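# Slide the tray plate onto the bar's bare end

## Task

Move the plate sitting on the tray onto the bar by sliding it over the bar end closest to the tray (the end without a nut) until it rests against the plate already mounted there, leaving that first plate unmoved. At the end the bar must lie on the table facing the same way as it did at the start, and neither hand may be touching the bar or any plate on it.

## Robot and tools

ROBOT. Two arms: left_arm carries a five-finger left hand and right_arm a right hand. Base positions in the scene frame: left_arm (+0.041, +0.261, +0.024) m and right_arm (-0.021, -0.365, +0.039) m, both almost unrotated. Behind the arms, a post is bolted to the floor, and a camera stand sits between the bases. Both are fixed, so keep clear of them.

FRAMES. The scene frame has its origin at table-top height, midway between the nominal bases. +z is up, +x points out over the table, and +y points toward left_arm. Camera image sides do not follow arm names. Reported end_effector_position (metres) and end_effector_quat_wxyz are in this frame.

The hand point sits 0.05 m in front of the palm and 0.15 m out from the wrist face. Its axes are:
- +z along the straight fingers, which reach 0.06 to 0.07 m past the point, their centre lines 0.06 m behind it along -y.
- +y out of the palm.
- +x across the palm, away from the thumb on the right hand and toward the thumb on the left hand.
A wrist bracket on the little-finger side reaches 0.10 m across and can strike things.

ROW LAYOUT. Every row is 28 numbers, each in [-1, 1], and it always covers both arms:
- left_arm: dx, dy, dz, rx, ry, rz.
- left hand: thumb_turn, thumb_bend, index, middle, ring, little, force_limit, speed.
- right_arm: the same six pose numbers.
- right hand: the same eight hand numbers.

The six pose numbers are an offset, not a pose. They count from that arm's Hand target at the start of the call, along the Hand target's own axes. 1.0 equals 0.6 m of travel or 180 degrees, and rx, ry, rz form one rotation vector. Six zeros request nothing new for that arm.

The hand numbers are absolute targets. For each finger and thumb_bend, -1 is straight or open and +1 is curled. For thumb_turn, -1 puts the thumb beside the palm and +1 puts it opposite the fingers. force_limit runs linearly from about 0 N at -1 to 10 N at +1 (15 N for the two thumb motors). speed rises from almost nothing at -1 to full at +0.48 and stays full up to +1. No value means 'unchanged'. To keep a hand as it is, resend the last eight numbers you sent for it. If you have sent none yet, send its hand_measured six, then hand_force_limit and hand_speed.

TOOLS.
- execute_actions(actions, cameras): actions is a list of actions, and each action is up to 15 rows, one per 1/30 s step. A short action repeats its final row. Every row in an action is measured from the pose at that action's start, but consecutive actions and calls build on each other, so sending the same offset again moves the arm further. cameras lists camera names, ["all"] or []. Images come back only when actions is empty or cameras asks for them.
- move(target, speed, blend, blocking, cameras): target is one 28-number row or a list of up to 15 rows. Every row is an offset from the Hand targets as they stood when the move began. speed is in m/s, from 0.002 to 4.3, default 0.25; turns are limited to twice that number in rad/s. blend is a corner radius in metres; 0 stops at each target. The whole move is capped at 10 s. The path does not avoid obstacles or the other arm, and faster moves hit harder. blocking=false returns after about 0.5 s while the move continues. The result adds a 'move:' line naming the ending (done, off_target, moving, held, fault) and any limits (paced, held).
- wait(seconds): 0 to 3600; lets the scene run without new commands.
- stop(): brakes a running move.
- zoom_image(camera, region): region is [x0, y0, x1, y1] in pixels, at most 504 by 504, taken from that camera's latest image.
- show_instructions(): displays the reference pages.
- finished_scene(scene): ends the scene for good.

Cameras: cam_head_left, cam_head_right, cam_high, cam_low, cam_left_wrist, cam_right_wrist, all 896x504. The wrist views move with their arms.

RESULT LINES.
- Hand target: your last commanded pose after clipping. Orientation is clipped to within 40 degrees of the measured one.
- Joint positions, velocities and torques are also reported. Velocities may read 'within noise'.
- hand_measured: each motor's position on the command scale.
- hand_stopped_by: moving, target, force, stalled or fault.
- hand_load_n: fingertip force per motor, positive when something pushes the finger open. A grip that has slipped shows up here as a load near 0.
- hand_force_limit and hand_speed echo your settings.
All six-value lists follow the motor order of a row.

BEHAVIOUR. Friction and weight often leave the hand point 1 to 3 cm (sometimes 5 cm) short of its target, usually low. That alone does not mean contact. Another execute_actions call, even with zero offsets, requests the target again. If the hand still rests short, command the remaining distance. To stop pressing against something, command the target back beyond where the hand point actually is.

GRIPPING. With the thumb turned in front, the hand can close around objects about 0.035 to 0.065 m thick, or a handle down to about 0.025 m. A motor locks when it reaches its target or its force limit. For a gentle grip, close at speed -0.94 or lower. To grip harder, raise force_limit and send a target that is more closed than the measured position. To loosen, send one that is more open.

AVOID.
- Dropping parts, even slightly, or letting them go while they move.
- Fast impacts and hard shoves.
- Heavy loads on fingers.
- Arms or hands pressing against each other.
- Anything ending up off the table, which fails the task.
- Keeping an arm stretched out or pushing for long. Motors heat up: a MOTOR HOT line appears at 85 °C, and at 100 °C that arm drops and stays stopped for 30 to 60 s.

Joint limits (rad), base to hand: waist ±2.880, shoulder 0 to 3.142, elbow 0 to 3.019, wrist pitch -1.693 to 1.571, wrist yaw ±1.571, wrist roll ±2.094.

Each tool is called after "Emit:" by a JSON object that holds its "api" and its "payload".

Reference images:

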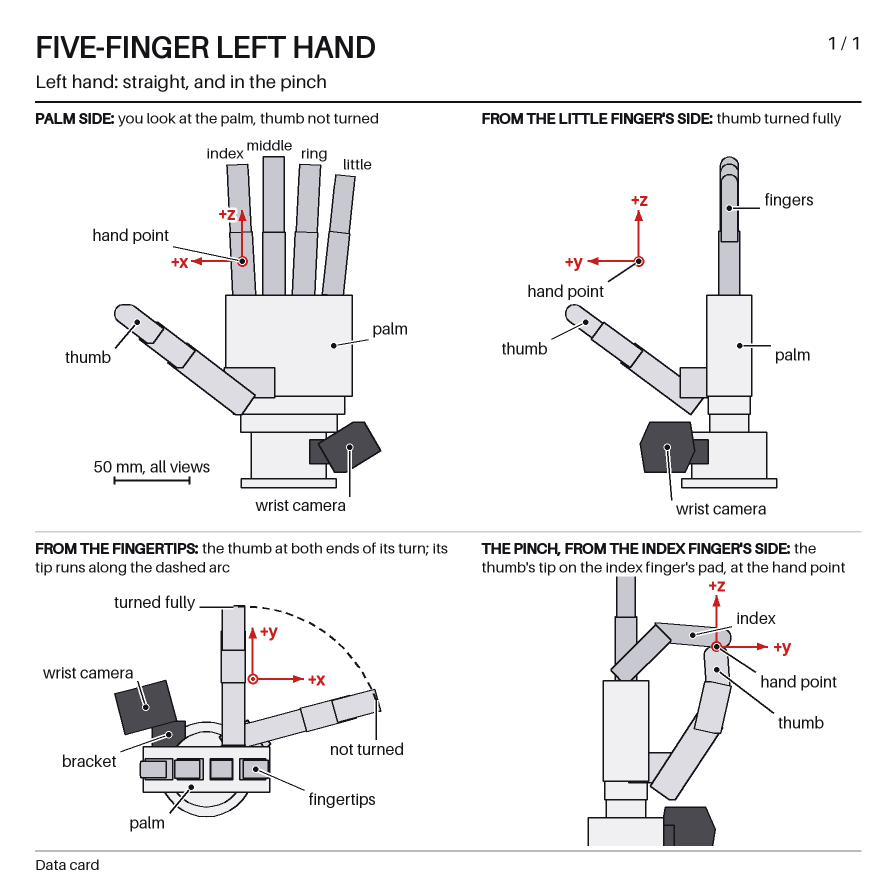

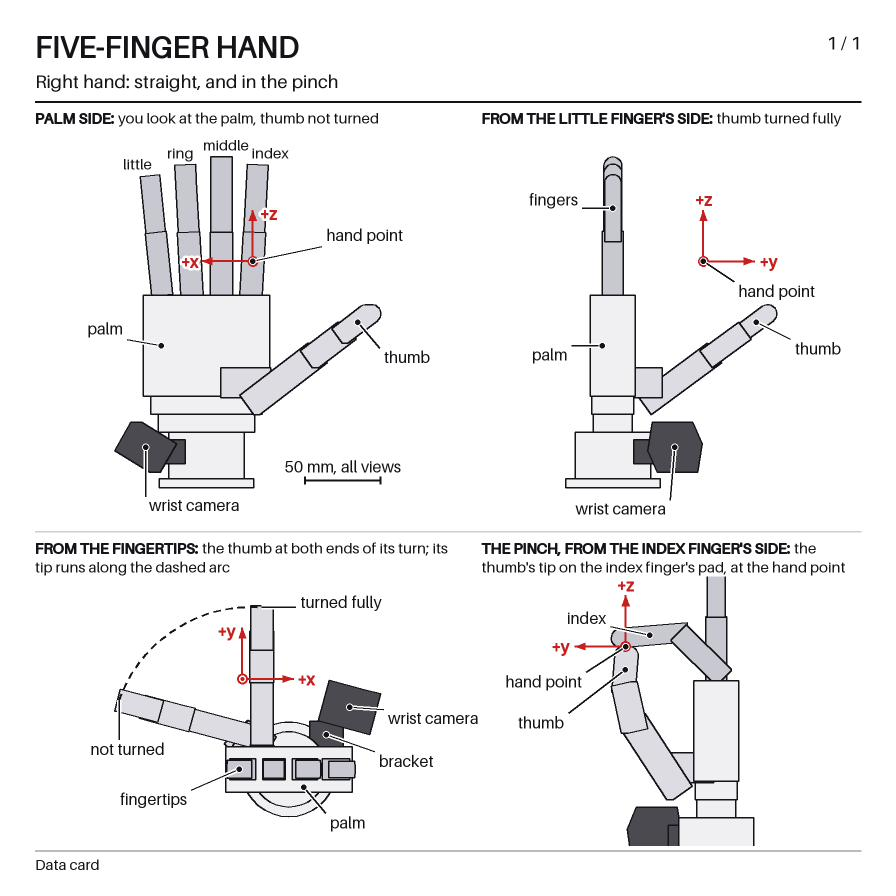

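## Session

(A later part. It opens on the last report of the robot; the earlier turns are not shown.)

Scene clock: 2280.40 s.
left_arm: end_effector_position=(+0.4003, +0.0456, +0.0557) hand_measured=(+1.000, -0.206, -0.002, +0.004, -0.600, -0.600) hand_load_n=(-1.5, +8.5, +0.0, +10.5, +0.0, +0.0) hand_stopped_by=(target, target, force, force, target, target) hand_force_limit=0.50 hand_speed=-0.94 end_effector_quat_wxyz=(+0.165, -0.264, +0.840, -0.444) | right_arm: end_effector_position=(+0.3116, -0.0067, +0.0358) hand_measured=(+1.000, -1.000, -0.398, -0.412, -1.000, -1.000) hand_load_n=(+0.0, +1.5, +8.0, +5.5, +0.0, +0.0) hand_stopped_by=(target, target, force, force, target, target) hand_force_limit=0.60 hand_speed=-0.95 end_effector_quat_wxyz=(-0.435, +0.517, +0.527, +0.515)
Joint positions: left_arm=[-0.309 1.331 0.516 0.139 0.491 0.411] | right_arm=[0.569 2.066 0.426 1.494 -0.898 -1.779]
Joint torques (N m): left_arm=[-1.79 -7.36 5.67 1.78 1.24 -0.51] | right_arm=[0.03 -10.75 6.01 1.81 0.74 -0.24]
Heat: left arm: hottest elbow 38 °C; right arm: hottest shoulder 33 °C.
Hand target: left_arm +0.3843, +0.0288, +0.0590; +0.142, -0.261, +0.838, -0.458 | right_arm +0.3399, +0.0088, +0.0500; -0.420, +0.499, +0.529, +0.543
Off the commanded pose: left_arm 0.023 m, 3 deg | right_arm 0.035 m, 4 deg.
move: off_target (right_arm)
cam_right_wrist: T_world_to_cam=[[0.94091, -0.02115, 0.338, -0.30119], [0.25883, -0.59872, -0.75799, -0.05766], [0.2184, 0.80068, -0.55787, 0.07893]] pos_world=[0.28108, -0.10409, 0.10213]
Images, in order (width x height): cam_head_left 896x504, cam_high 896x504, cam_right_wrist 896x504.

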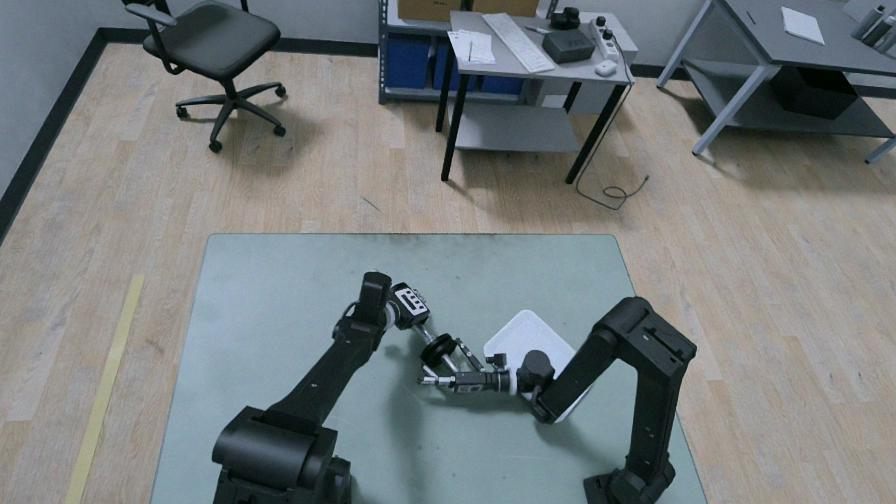

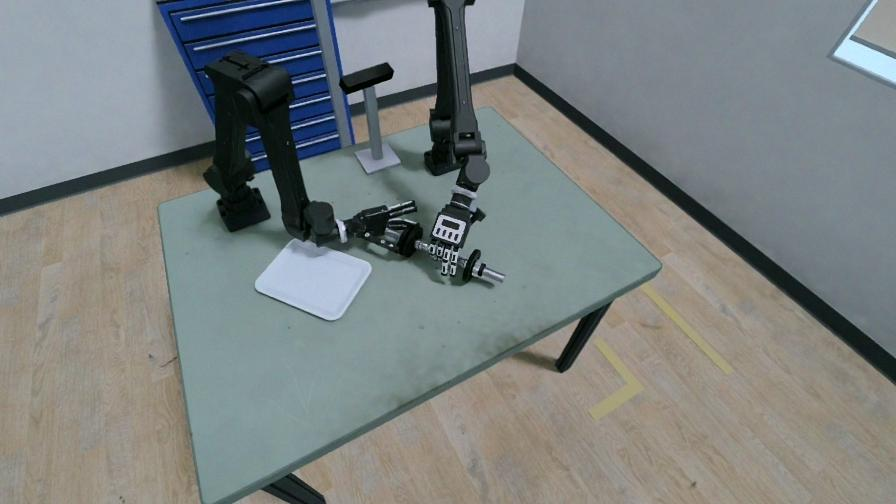

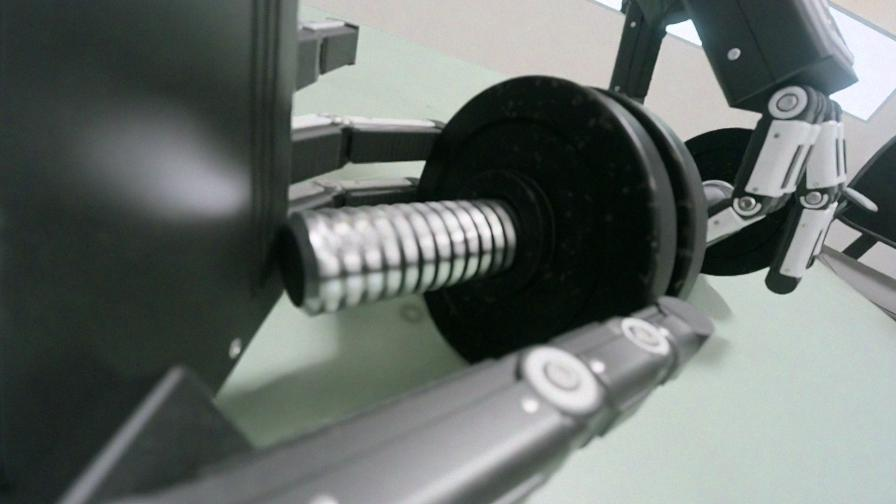

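Emit:
{"api": "move", "payload": {"target": [-0.0383,0,0,0,0,0,1,-0.2,0.2,0.2,-0.6,-0.6,0.5,-0.94,-0.0136,-0.0281,-0.0202,0,0,0,1,-1,-0.2,-0.2,-1,-1,0.6,-0.95], "speed": 0.03, "cameras": ["cam_high","cam_head_left","cam_right_wrist","cam_left_wrist"]}}

Scene clock: 2310.47 s.
left_arm: end_effector_position=(+0.4003, +0.0468, +0.0556) hand_measured=(+1.000, -0.206, -0.004, +0.004, -0.600, -0.600) hand_load_n=(+0.0, +7.5, +4.0, +8.0, +0.0, +0.0) hand_stopped_by=(target, target, force, force, target, target) hand_force_limit=0.50 hand_speed=-0.94 end_effector_quat_wxyz=(+0.154, -0.258, +0.839, -0.453) | right_arm: end_effector_position=(+0.3107, -0.0070, +0.0352) hand_measured=(+1.000, -1.000, -0.398, -0.412, -1.000, -1.000) hand_load_n=(+0.0, +1.5, +8.5, +6.0, +0.0, +0.0) hand_stopped_by=(target, target, force, force, target, target) hand_force_limit=0.60 hand_speed=-0.95 end_effector_quat_wxyz=(-0.431, +0.509, +0.530, +0.524)
Joint positions: left_arm=[-0.289 1.342 0.52 0.139 0.537 0.424] | right_arm=[0.57 2.093 0.426 1.539 -0.895 -1.788]
Joint torques (N m): left_arm=[0.85 -5.66 8.25 1.02 1.05 -0.23] | right_arm=[0.15 -9.52 2.82 3.07 0.63 -0.22]
Heat: left arm: hottest elbow 37 °C; right arm: hottest shoulder 33 °C.
Hand target: left_arm +0.4032, +0.0418, +0.0589; +0.142, -0.261, +0.838, -0.458 | right_arm +0.3234, -0.0023, +0.0402; -0.420, +0.498, +0.529, +0.544
Off the commanded pose: left_arm 0.007 m, 2 deg | right_arm 0.014 m, 3 deg.
joint sent to its limit (right arm) — joint 4 (wrist pitch), upper limit. The joint targets still meet the commanded pose.
move: off_target (right_arm)
cam_left_wrist: T_world_to_cam=[[0.07321, -0.62649, 0.77598, -0.03604], [-0.99717, -0.03273, 0.06765, 0.39997], [-0.01699, -0.77874, -0.62711, 0.18939]] pos_world=[0.4047, 0.138, 0.11967]
cam_right_wrist: T_world_to_cam=[[0.93233, -0.02516, 0.36072, -0.29845], [0.27693, -0.59178, -0.75704, -0.06369], [0.23251, 0.80571, -0.54477, 0.07423]] pos_world=[0.27864, -0.10501, 0.09988]
Images, in order (width x height): cam_head_left 896x504, cam_high 896x504, cam_left_wrist 896x504, cam_right_wrist 896x504.

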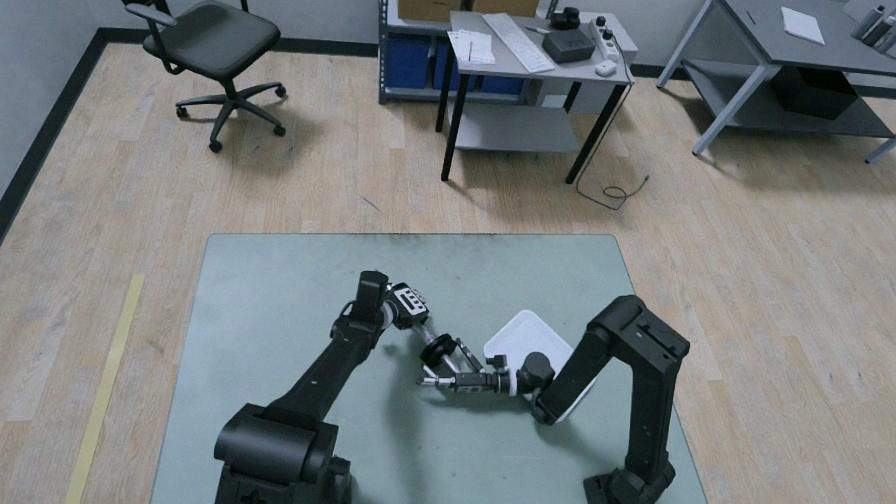

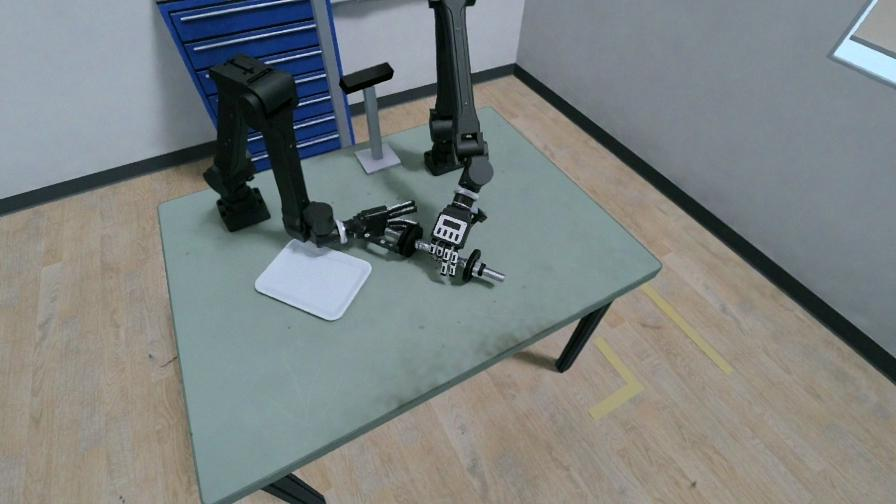

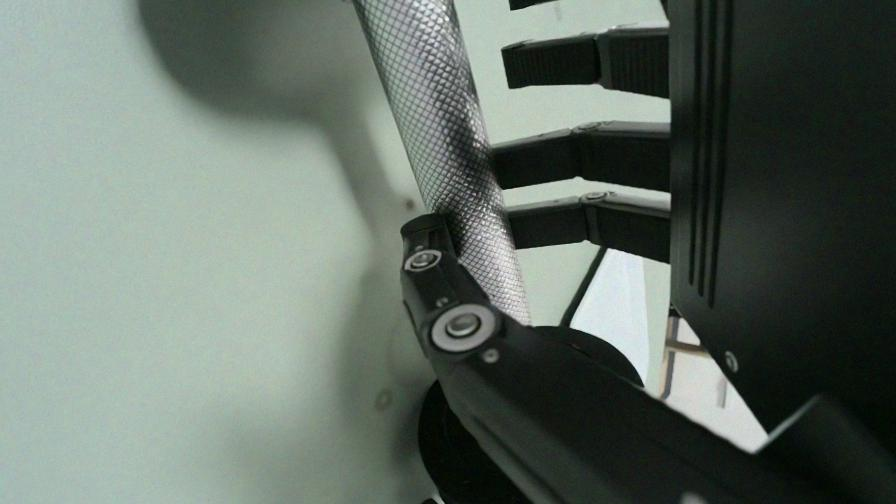

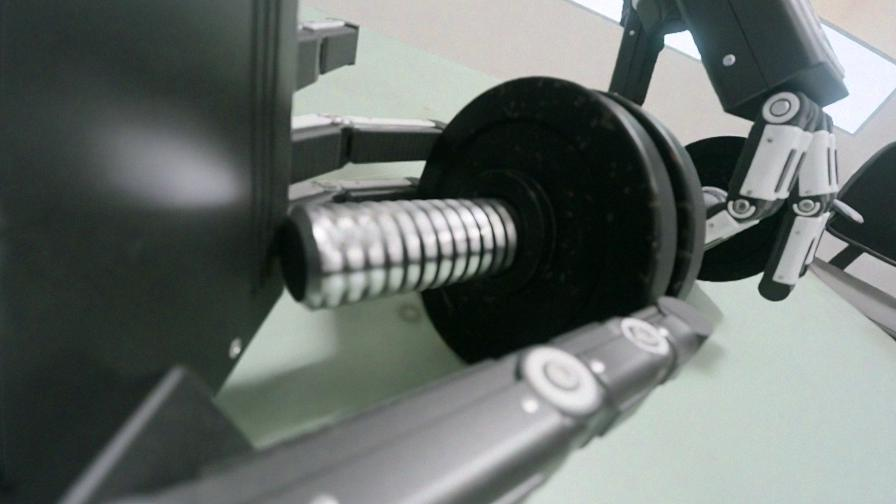

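Emit:
{"api": "move", "payload": {"target": [0,0,0,0,0,0,1,-0.2,0.2,0.2,-0.6,-0.6,0.5,-0.94,-0.0131,-0.0021,0.0008,0,0,0,1,-1,-0.2,-0.2,-1,-1,0.6,-0.95], "speed": 0.03, "cameras": ["cam_right_wrist"]}}

Scene clock: 2316.10 s.
left_arm: end_effector_position=(+0.4004, +0.0471, +0.0557) hand_measured=(+1.000, -0.206, -0.004, +0.004, -0.600, -0.600) hand_load_n=(+0.0, +7.5, +3.5, +8.5, +0.0, +0.0) hand_stopped_by=(target, target, force, force, target, target) hand_force_limit=0.50 hand_speed=-0.94 end_effector_quat_wxyz=(+0.154, -0.258, +0.839, -0.453) | right_arm: end_effector_position=(+0.3107, -0.0066, +0.0343) hand_measured=(+1.000, -1.000, -0.398, -0.412, -1.000, -1.000) hand_load_n=(-0.5, +1.0, +8.0, +6.0, +0.0, +0.0) hand_stopped_by=(target, target, force, force, target, target) hand_force_limit=0.60 hand_speed=-0.95 end_effector_quat_wxyz=(-0.427, +0.503, +0.535, +0.528)
Joint positions: left_arm=[-0.287 1.342 0.52 0.139 0.539 0.424] | right_arm=[0.572 2.106 0.428 1.553 -0.895 -1.805]
Joint torques (N m): left_arm=[0.73 -5.77 8.29 1.03 1 -0.23] | right_arm=[-0.26 -9.23 3.06 2.5 0.55 -0.15]
Heat: left arm: hottest elbow 37 °C; right arm: hottest shoulder 33 °C.
Hand target: left_arm +0.4033, +0.0420, +0.0589; +0.142, -0.261, +0.838, -0.458 | right_arm +0.3233, -0.0023, +0.0320; -0.420, +0.499, +0.529, +0.543
Off the commanded pose: left_arm 0.007 m, 1 deg | right_arm 0.013 m, 2 deg.
joint sent to its limit (right arm) — joint 4 (wrist pitch), upper limit. The joint targets still meet the commanded pose.
move: off_target (right_arm)
cam_right_wrist: T_world_to_cam=[[0.92519, -0.02313, 0.37879, -0.2965], [0.29305, -0.59062, -0.75185, -0.06925], [0.24112, 0.80661, -0.53966, 0.07047]] pos_world=[0.27762, -0.10461, 0.09827]

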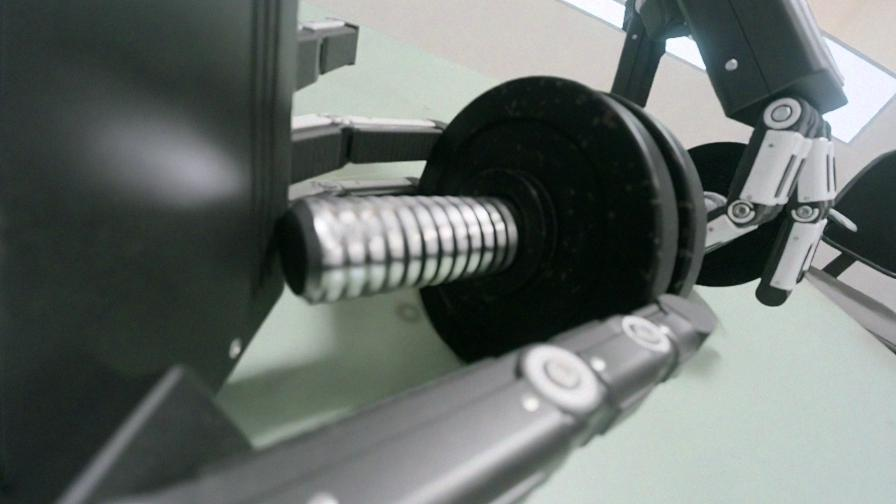

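Emit:
{"api": "move", "payload": {"target": [0,0,0,0,0,0,1,-0.2,0.2,0.2,-0.6,-0.6,0.5,-0.94,0,0,0,0,0,0,1,-1,-0.7,-0.7,-1,-1,0.6,-0.9], "speed": 0.03, "cameras": ["cam_right_wrist","cam_head_left","cam_low"]}}

Scene clock: 2324.67 s.
left_arm: end_effector_position=(+0.4006, +0.0467, +0.0553) hand_measured=(+1.000, -0.206, -0.004, +0.004, -0.600, -0.600) hand_load_n=(+0.0, +8.5, +5.5, +6.0, +0.0, +0.0) hand_stopped_by=(target, target, force, force, target, target) hand_force_limit=0.50 hand_speed=-0.94 end_effector_quat_wxyz=(+0.152, -0.258, +0.839, -0.454) | right_arm: end_effector_position=(+0.3119, -0.0075, +0.0309) hand_measured=(+1.000, -1.000, -0.700, -0.700, -1.000, -1.000) hand_load_n=(-1.0, +0.0, +0.0, +0.0, +0.0, +0.0) hand_stopped_by=(target, target, target, target, target, target) hand_force_limit=0.60 hand_speed=-0.90 end_effector_quat_wxyz=(-0.424, +0.506, +0.534, +0.528)
Joint positions: left_arm=[-0.287 1.346 0.522 0.138 0.541 0.424] | right_arm=[0.572 2.114 0.43 1.553 -0.887 -1.809]
Joint torques (N m): left_arm=[0.56 -6.12 8.13 1.03 0.93 -0.23] | right_arm=[-0.32 -9.52 2.86 2.45 0.22 -0.11]
Heat: left arm: hottest elbow 37 °C; right arm: hottest shoulder 33 °C.
Hand target: left_arm +0.4031, +0.0419, +0.0588; +0.142, -0.261, +0.838, -0.458 | right_arm +0.3233, -0.0023, +0.0320; -0.420, +0.499, +0.529, +0.543
Off the commanded pose: left_arm 0.007 m, 1 deg | right_arm 0.013 m, 2 deg.
joint sent to its limit (right arm) — joint 4 (wrist pitch), upper limit. The joint targets still meet the commanded pose.
move: done
cam_right_wrist: T_world_to_cam=[[0.92549, -0.02824, 0.37772, -0.29636], [0.2876, -0.59654, -0.74928, -0.07113], [0.24649, 0.80209, -0.54397, 0.06757]] pos_world=[0.27809, -0.105, 0.0954]
Images, in order (width x height): cam_head_left 896x504, cam_low 896x504, cam_right_wrist 896x504.

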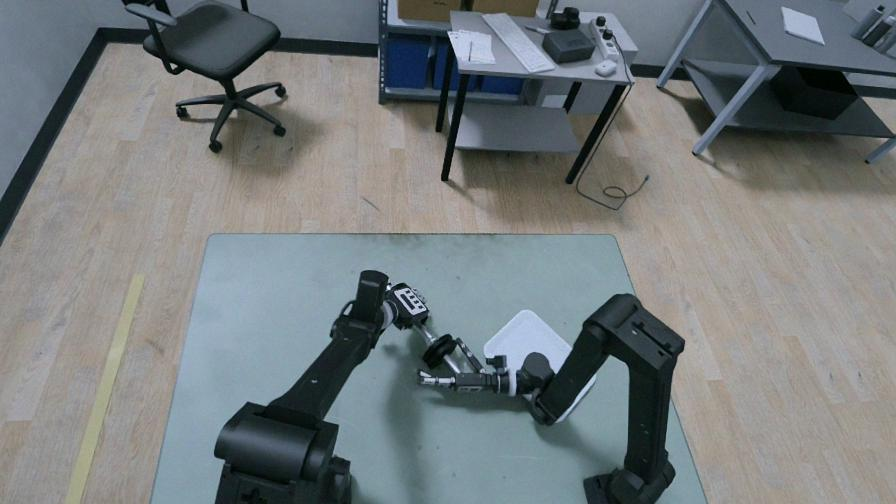

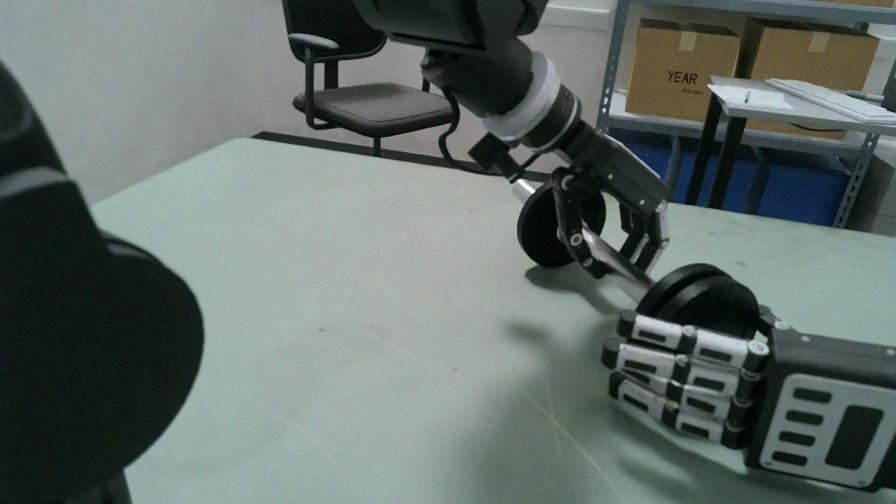

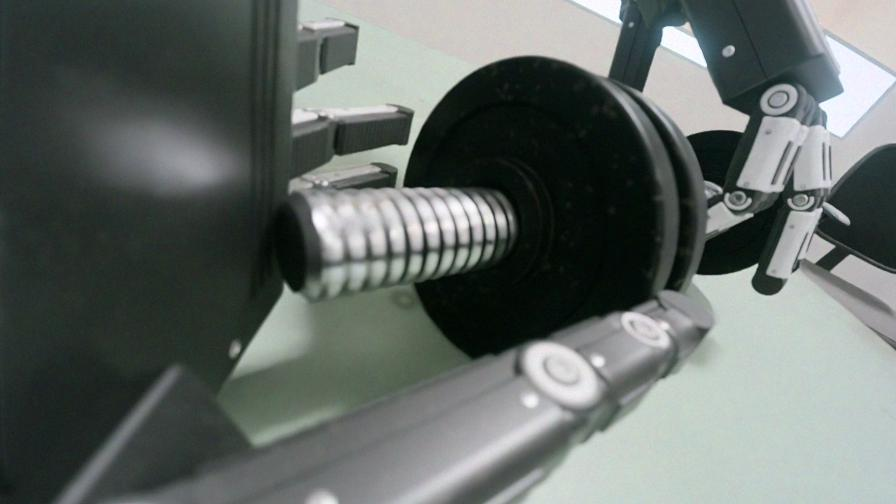

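Emit:
{"api": "move", "payload": {"target": [[0,0,0,0,0,0,1,-0.2,0.2,0.2,-0.6,-0.6,0.5,-0.94,-0.0014,0.0082,-0.0102,0,0,0,1,-1,-0.7,-0.7,-1,-1,0.6,-0.9],[0,0,0,0,0,0,1,-0.2,0.2,0.2,-0.6,-0.6,0.5,-0.94,0.0035,-0.0384,-0.0448,0,0,0,1,-1,-0.7,-0.7,-1,-1,0.6,-0.9]], "speed": 0.05, "cameras": ["cam_right_wrist","cam_head_left","cam_low","cam_high"]}}

Emit:
{"api": "zoom_image", "payload": {"camera": "cam_head_left", "region": [418, 328, 458, 368]}}

Emit:
{"api": "zoom_image", "payload": {"camera": "cam_high", "region": [385, 215, 435, 265]}}

Emit:
{"api": "zoom_image", "payload": {"camera": "cam_low", "region": [600, 230, 800, 380]}}

Scene clock: 2346.43 s.
left_arm: end_effector_position=(+0.4003, +0.0467, +0.0550) hand_measured=(+1.000, -0.206, -0.004, +0.004, -0.600, -0.600) hand_load_n=(+0.0, +7.0, +5.0, +7.0, +0.0, +0.0) hand_stopped_by=(target, target, force, force, target, target) hand_force_limit=0.50 hand_speed=-0.94 end_effector_quat_wxyz=(+0.152, -0.258, +0.840, -0.453) | right_arm: end_effector_position=(+0.2959, -0.0233, +0.0262) hand_measured=(+1.000, -1.000, -0.700, -0.700, -1.000, -1.000) hand_load_n=(+0.0, +0.0, -0.5, +0.0, +0.0, +0.0) hand_stopped_by=(target, target, target, target, target, target) hand_force_limit=0.60 hand_speed=-0.90 end_effector_quat_wxyz=(-0.420, +0.512, +0.541, +0.519)
Joint positions: left_arm=[-0.287 1.346 0.522 0.137 0.541 0.424] | right_arm=[0.556 2.107 0.375 1.553 -0.905 -1.845]
Joint torques (N m): left_arm=[0.56 -6.01 8.12 1.03 0.92 -0.23] | right_arm=[-0.85 -10.93 -0.42 2.52 -0.29 -0.19]
Heat: left arm: hottest elbow 39 °C; right arm: hottest shoulder 33 °C.
Hand target: left_arm +0.4031, +0.0419, +0.0588; +0.142, -0.261, +0.838, -0.458 | right_arm +0.2978, -0.0269, +0.0320; -0.420, +0.499, +0.529, +0.543
Off the commanded pose: left_arm 0.007 m, 1 deg | right_arm 0.007 m, 4 deg.
joint sent to its limit (right arm) — joint 4 (wrist pitch), upper limit. The joint targets are off in orientation, not in position.
move: off_target (right_arm)
cam_right_wrist: T_world_to_cam=[[0.92748, -0.01221, 0.37368, -0.28036], [0.28777, -0.61478, -0.73433, -0.08033], [0.2387, 0.78861, -0.56668, 0.08427]] pos_world=[0.26303, -0.11926, 0.09353]
Images, in order (width x height): cam_head_left 896x504, cam_high 896x504, cam_low 896x504, cam_right_wrist 896x504.

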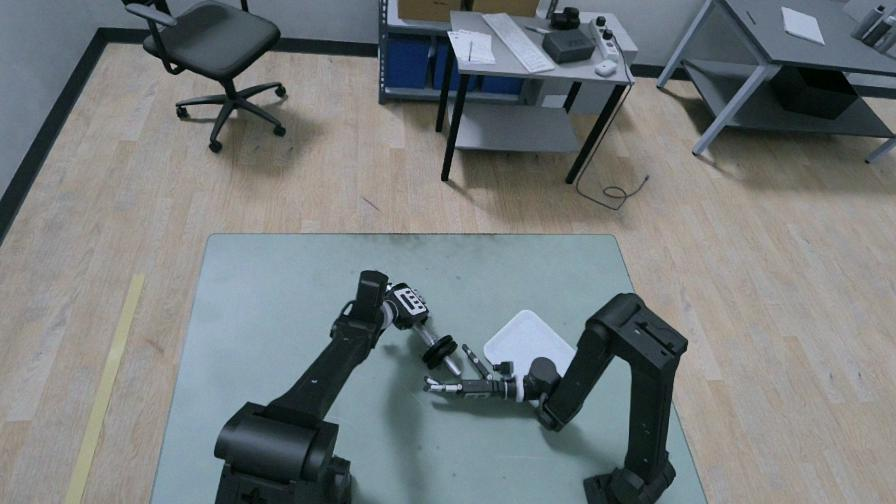

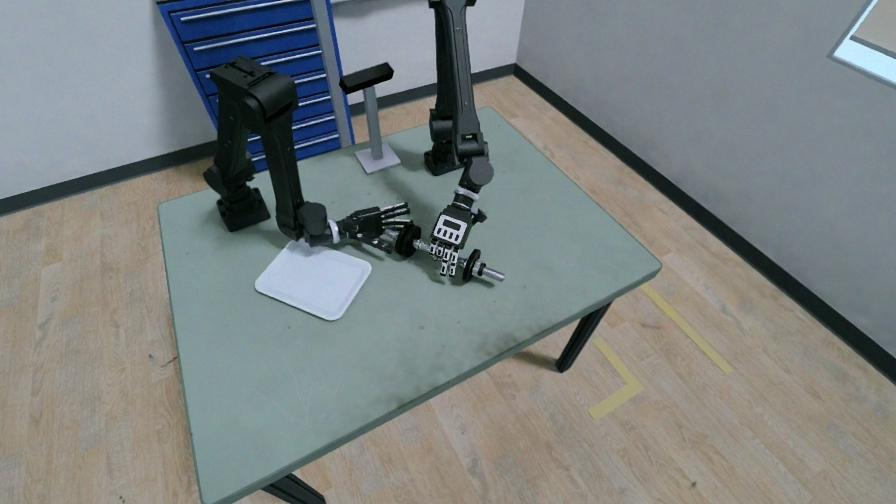

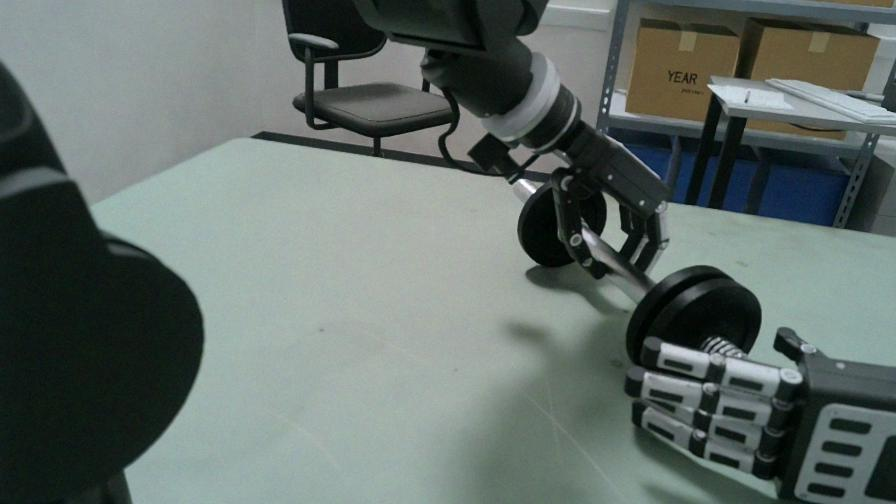

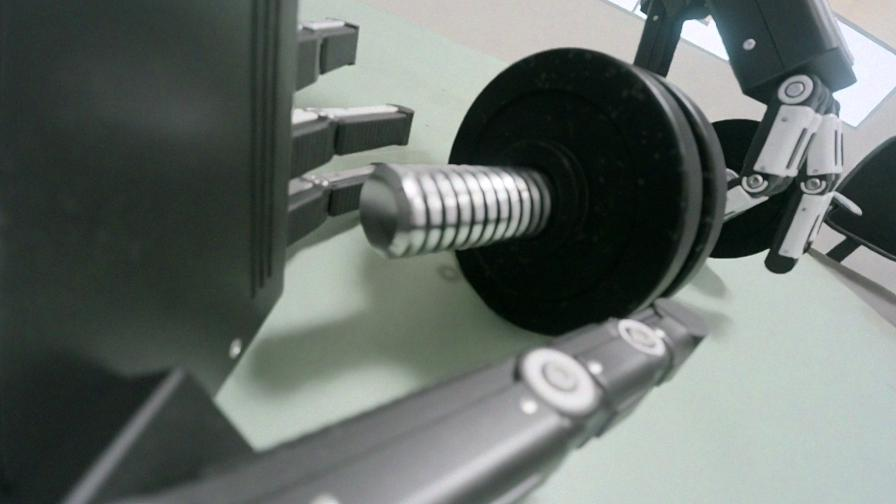

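Scaled by 12.600.

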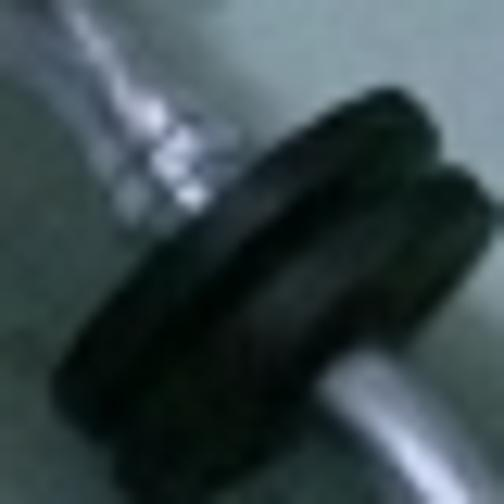

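Scaled by 10.080.

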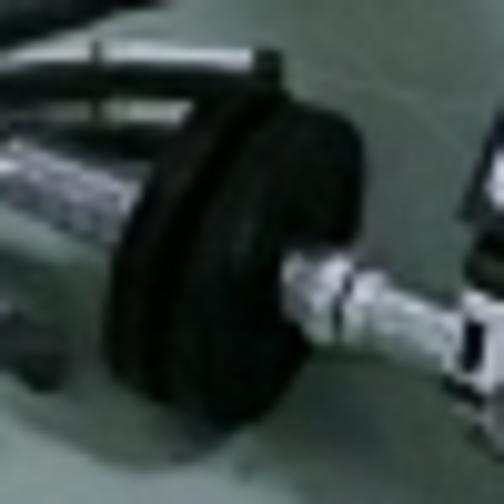

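Scaled by 2.520.

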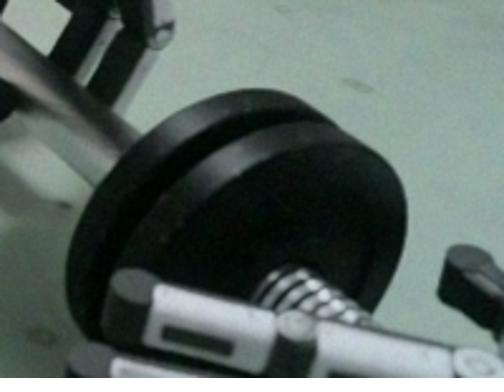

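Emit:
{"api": "move", "payload": {"target": [0,0,0,0,0,0,1,-0.2,0.2,0.2,-0.6,-0.6,0.5,-0.94,0.0287,-0.0148,-0.0174,0,0,0,1,-1,-0.7,-0.7,-1,-1,0.6,-0.9], "speed": 0.05, "cameras": ["cam_right_wrist","cam_head_left"]}}

Scene clock: 2393.17 s.
left_arm: end_effector_position=(+0.4003, +0.0467, +0.0550) hand_measured=(+1.000, -0.206, -0.004, +0.004, -0.600, -0.600) hand_load_n=(+0.0, +7.0, +5.0, +7.0, +0.0, +0.0) hand_stopped_by=(target, target, force, force, target, target) hand_force_limit=0.50 hand_speed=-0.94 end_effector_quat_wxyz=(+0.152, -0.258, +0.840, -0.453) | right_arm: end_effector_position=(+0.2840, -0.0315, +0.0436) hand_measured=(+1.000, -1.000, -0.700, -0.700, -1.000, -1.000) hand_load_n=(+0.5, +0.0, +0.0, +0.0, +0.0, +0.0) hand_stopped_by=(target, target, target, target, target, target) hand_force_limit=0.60 hand_speed=-0.90 end_effector_quat_wxyz=(-0.419, +0.508, +0.542, +0.523)
Joint positions: left_arm=[-0.287 1.346 0.522 0.137 0.541 0.424] | right_arm=[0.556 2.043 0.322 1.553 -0.905 -1.846]
Joint torques (N m): left_arm=[0.79 -6.07 8.13 1.05 0.91 -0.23] | right_arm=[-0.97 -10.17 -0.35 2.44 -0.27 -0.12]
Heat: left arm: hottest elbow 39 °C; right arm: hottest shoulder 32 °C.
Hand target: left_arm +0.4031, +0.0419, +0.0588; +0.142, -0.261, +0.838, -0.458 | right_arm +0.2854, -0.0352, +0.0483; -0.420, +0.499, +0.529, +0.543
Off the commanded pose: left_arm 0.007 m, 1 deg | right_arm 0.006 m, 3 deg.
joint sent to its limit (right arm) — joint 4 (wrist pitch), upper limit. The joint targets still meet the commanded pose.
move: off_target (right_arm)
cam_right_wrist: T_world_to_cam=[[0.92408, -0.01499, 0.3819, -0.27545], [0.29391, -0.61089, -0.73514, -0.07074], [0.24432, 0.79157, -0.56011, 0.1016]] pos_world=[0.25051, -0.12777, 0.1101]
Images, in order (width x height): cam_head_left 896x504, cam_right_wrist 896x504.

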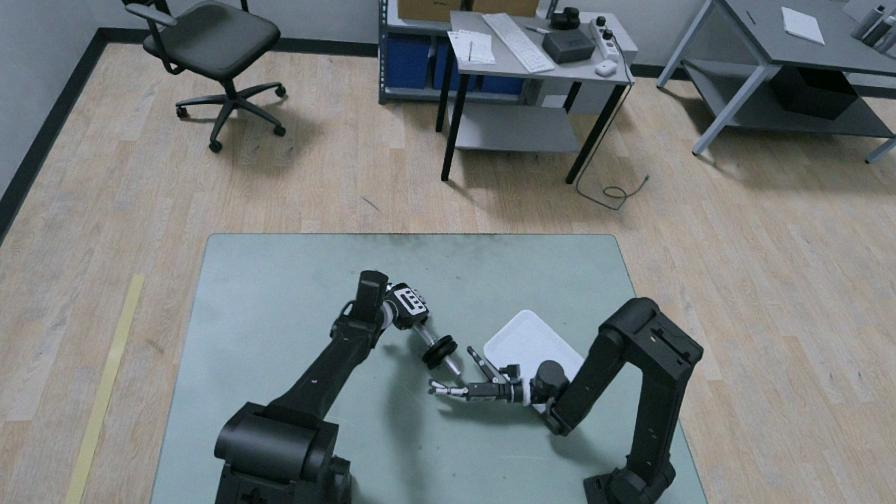

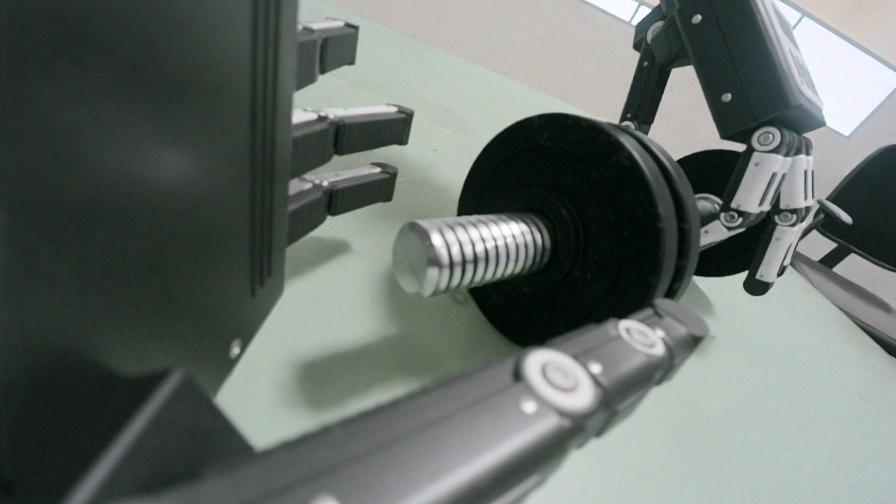

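Emit:
{"api": "move", "payload": {"target": [[0,0,0,0,0,0,1,-0.2,0.2,0.2,-0.6,-0.6,0.5,-0.94,0,0,0,0,0,0,1,-1,0.02,0.02,-1,-1,0.6,-0.6],[0,0,0,0,0,0,1,-0.2,0.2,0.2,-0.6,-0.6,0.5,-0.94,-0.003,-0.0105,0.0125,0,0,0,1,-1,0.02,0.02,-1,-1,0.6,-0.6]], "speed": 0.05, "cameras": ["cam_right_wrist","cam_head_left","cam_low"]}}

Scene clock: 2420.37 s.
left_arm: end_effector_position=(+0.4006, +0.0466, +0.0552) hand_measured=(+1.000, -0.206, -0.004, +0.004, -0.600, -0.600) hand_load_n=(+0.0, +7.5, +6.0, +6.0, -0.5, +0.0) hand_stopped_by=(target, target, force, force, target, target) hand_force_limit=0.50 hand_speed=-0.94 end_effector_quat_wxyz=(+0.152, -0.258, +0.839, -0.453) | right_arm: end_effector_position=(+0.2831, -0.0287, +0.0431) hand_measured=(+1.000, -1.000, +0.020, +0.020, -1.000, -1.000) hand_load_n=(+0.0, +0.0, +0.0, +0.0, +0.0, +0.0) hand_stopped_by=(target, target, target, target, target, target) hand_force_limit=0.60 hand_speed=-0.60 end_effector_quat_wxyz=(-0.415, +0.510, +0.541, +0.524)
Joint positions: left_arm=[-0.287 1.346 0.523 0.137 0.542 0.424] | right_arm=[0.571 2.043 0.322 1.553 -0.882 -1.846]
Joint torques (N m): left_arm=[0.62 -6.3 8.09 1.09 0.89 -0.24] | right_arm=[0.85 -9.7 -0.14 2.5 0.1 -0.12]
Heat: left arm: hottest elbow 40 °C; right arm: hottest shoulder 33 °C.
Hand target: left_arm +0.4032, +0.0419, +0.0589; +0.142, -0.261, +0.838, -0.458 | right_arm +0.2802, -0.0273, +0.0450; -0.420, +0.499, +0.529, +0.543
Off the commanded pose: left_arm 0.006 m, 1 deg | right_arm 0.004 m, 3 deg.
joint sent to its limit (right arm) — joint 4 (wrist pitch), upper limit. The joint targets are off in orientation, not in position.
move: off_target (right_arm)
cam_right_wrist: T_world_to_cam=[[0.92309, -0.02056, 0.38404, -0.27437], [0.29104, -0.61541, -0.7325, -0.06862], [0.2514, 0.78794, -0.5621, 0.09733]] pos_world=[0.24877, -0.12456, 0.10982]
Images, in order (width x height): cam_head_left 896x504, cam_low 896x504, cam_right_wrist 896x504.

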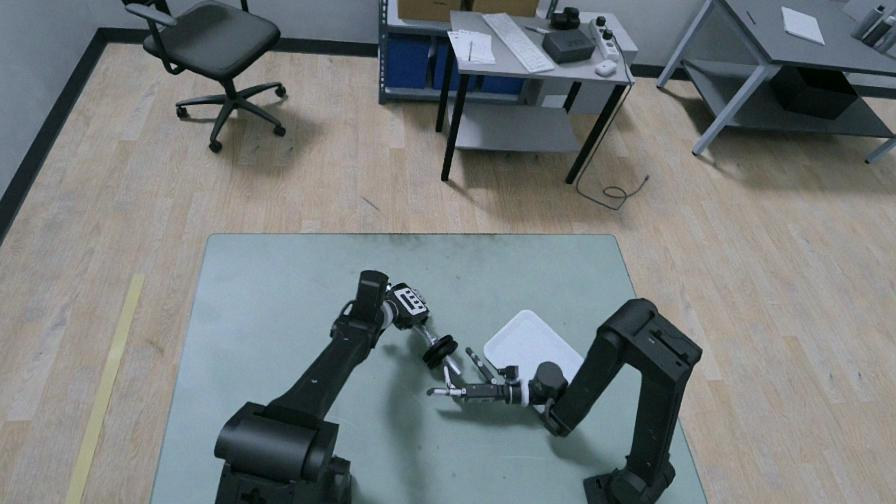

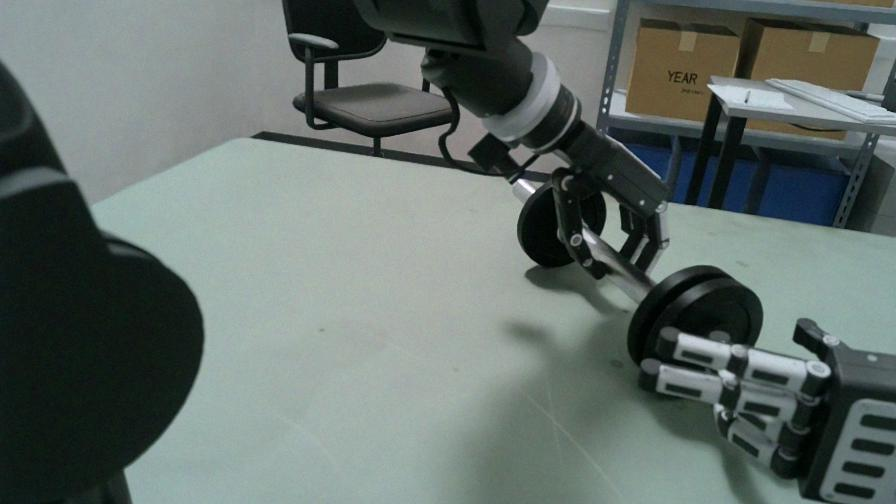

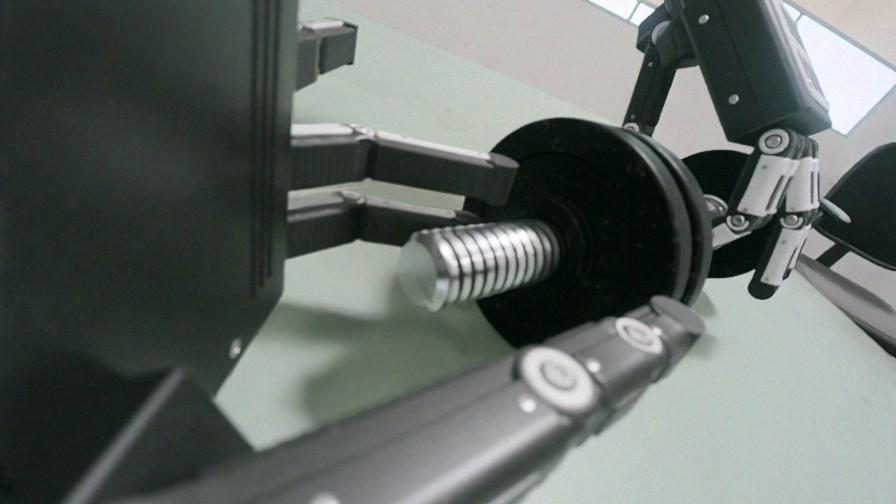

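Emit:
{"api": "move", "payload": {"target": [0,0,0,0,0,0,1,-0.2,0.2,0.2,-0.6,-0.6,0.5,-0.94,-0.0015,-0.0115,0.014,0,0,0,1,-1,0.02,0.02,-1,-1,0.6,-0.6], "speed": 0.05, "cameras": ["cam_right_wrist","cam_head_left"]}}

Emit:
{"api": "zoom_image", "payload": {"camera": "cam_head_left", "region": [410, 320, 520, 420]}}

Scene clock: 2433.80 s.
left_arm: end_effector_position=(+0.4006, +0.0466, +0.0552) hand_measured=(+1.000, -0.206, -0.004, +0.004, -0.600, -0.600) hand_load_n=(+0.0, +7.0, +6.0, +6.0, +0.0, +0.0) hand_stopped_by=(target, target, force, force, target, target) hand_force_limit=0.50 hand_speed=-0.94 end_effector_quat_wxyz=(+0.152, -0.258, +0.839, -0.453) | right_arm: end_effector_position=(+0.2775, -0.0205, +0.0424) hand_measured=(+1.000, -1.000, +0.020, +0.020, -1.000, -1.000) hand_load_n=(+0.5, +0.0, +0.0, +0.0, +0.0, -0.5) hand_stopped_by=(target, target, target, target, target, target) hand_force_limit=0.60 hand_speed=-0.60 end_effector_quat_wxyz=(-0.412, +0.511, +0.543, +0.524)
Joint positions: left_arm=[-0.287 1.346 0.523 0.137 0.542 0.424] | right_arm=[0.61 2.043 0.322 1.553 -0.841 -1.846]
Joint torques (N m): left_arm=[0.62 -6.07 8.08 1.03 0.89 -0.23] | right_arm=[0.62 -9.52 0.2 2.56 0.01 -0.07]
Heat: left arm: hottest elbow 40 °C; right arm: hottest shoulder 33 °C.
Hand target: left_arm +0.4032, +0.0419, +0.0589; +0.142, -0.261, +0.838, -0.458 | right_arm +0.2743, -0.0184, +0.0426; -0.420, +0.499, +0.529, +0.543
Off the commanded pose: left_arm 0.007 m, 1 deg | right_arm 0.004 m, 3 deg.
joint sent to its limit (right arm) — joint 4 (wrist pitch), upper limit. The joint targets are off in orientation, not in position.
move: off_target (right_arm)
cam_right_wrist: T_world_to_cam=[[0.92154, -0.01958, 0.38778, -0.26846], [0.29314, -0.61982, -0.72794, -0.06329], [0.25461, 0.7845, -0.56545, 0.0911]] pos_world=[0.24276, -0.11595, 0.10954]
Images, in order (width x height): cam_head_left 896x504, cam_right_wrist 896x504.

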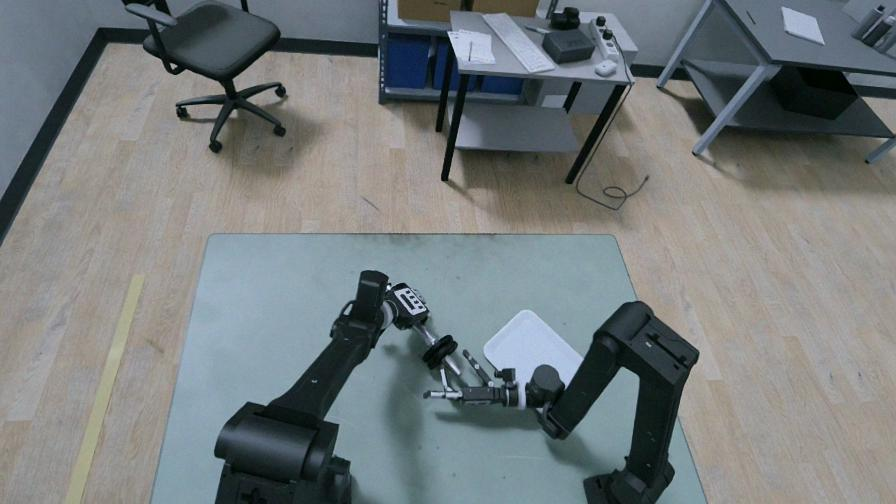

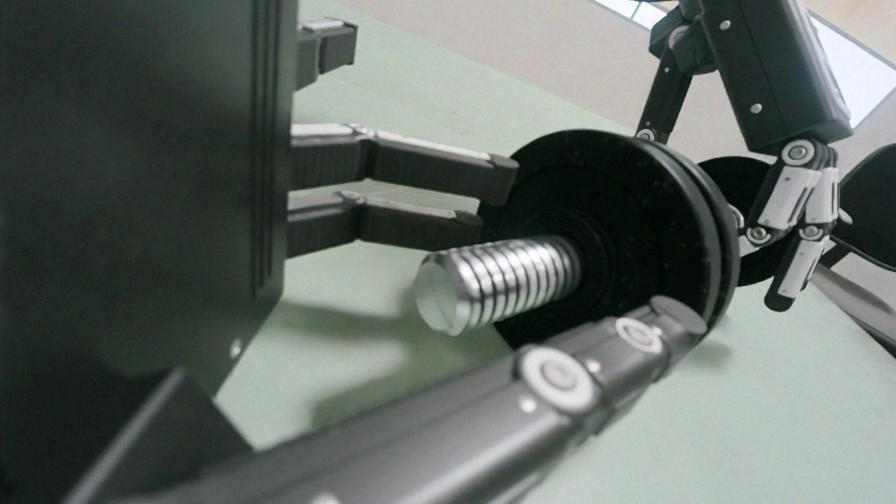

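Scaled by 4.582.

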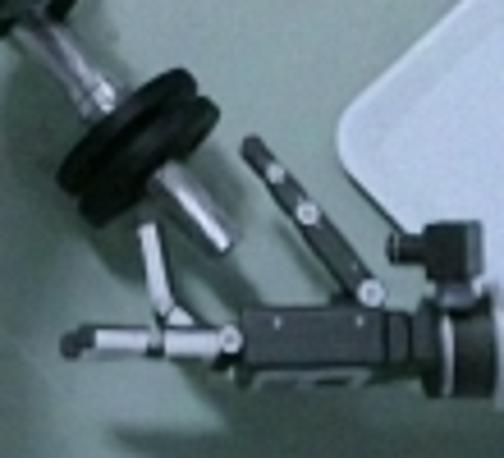

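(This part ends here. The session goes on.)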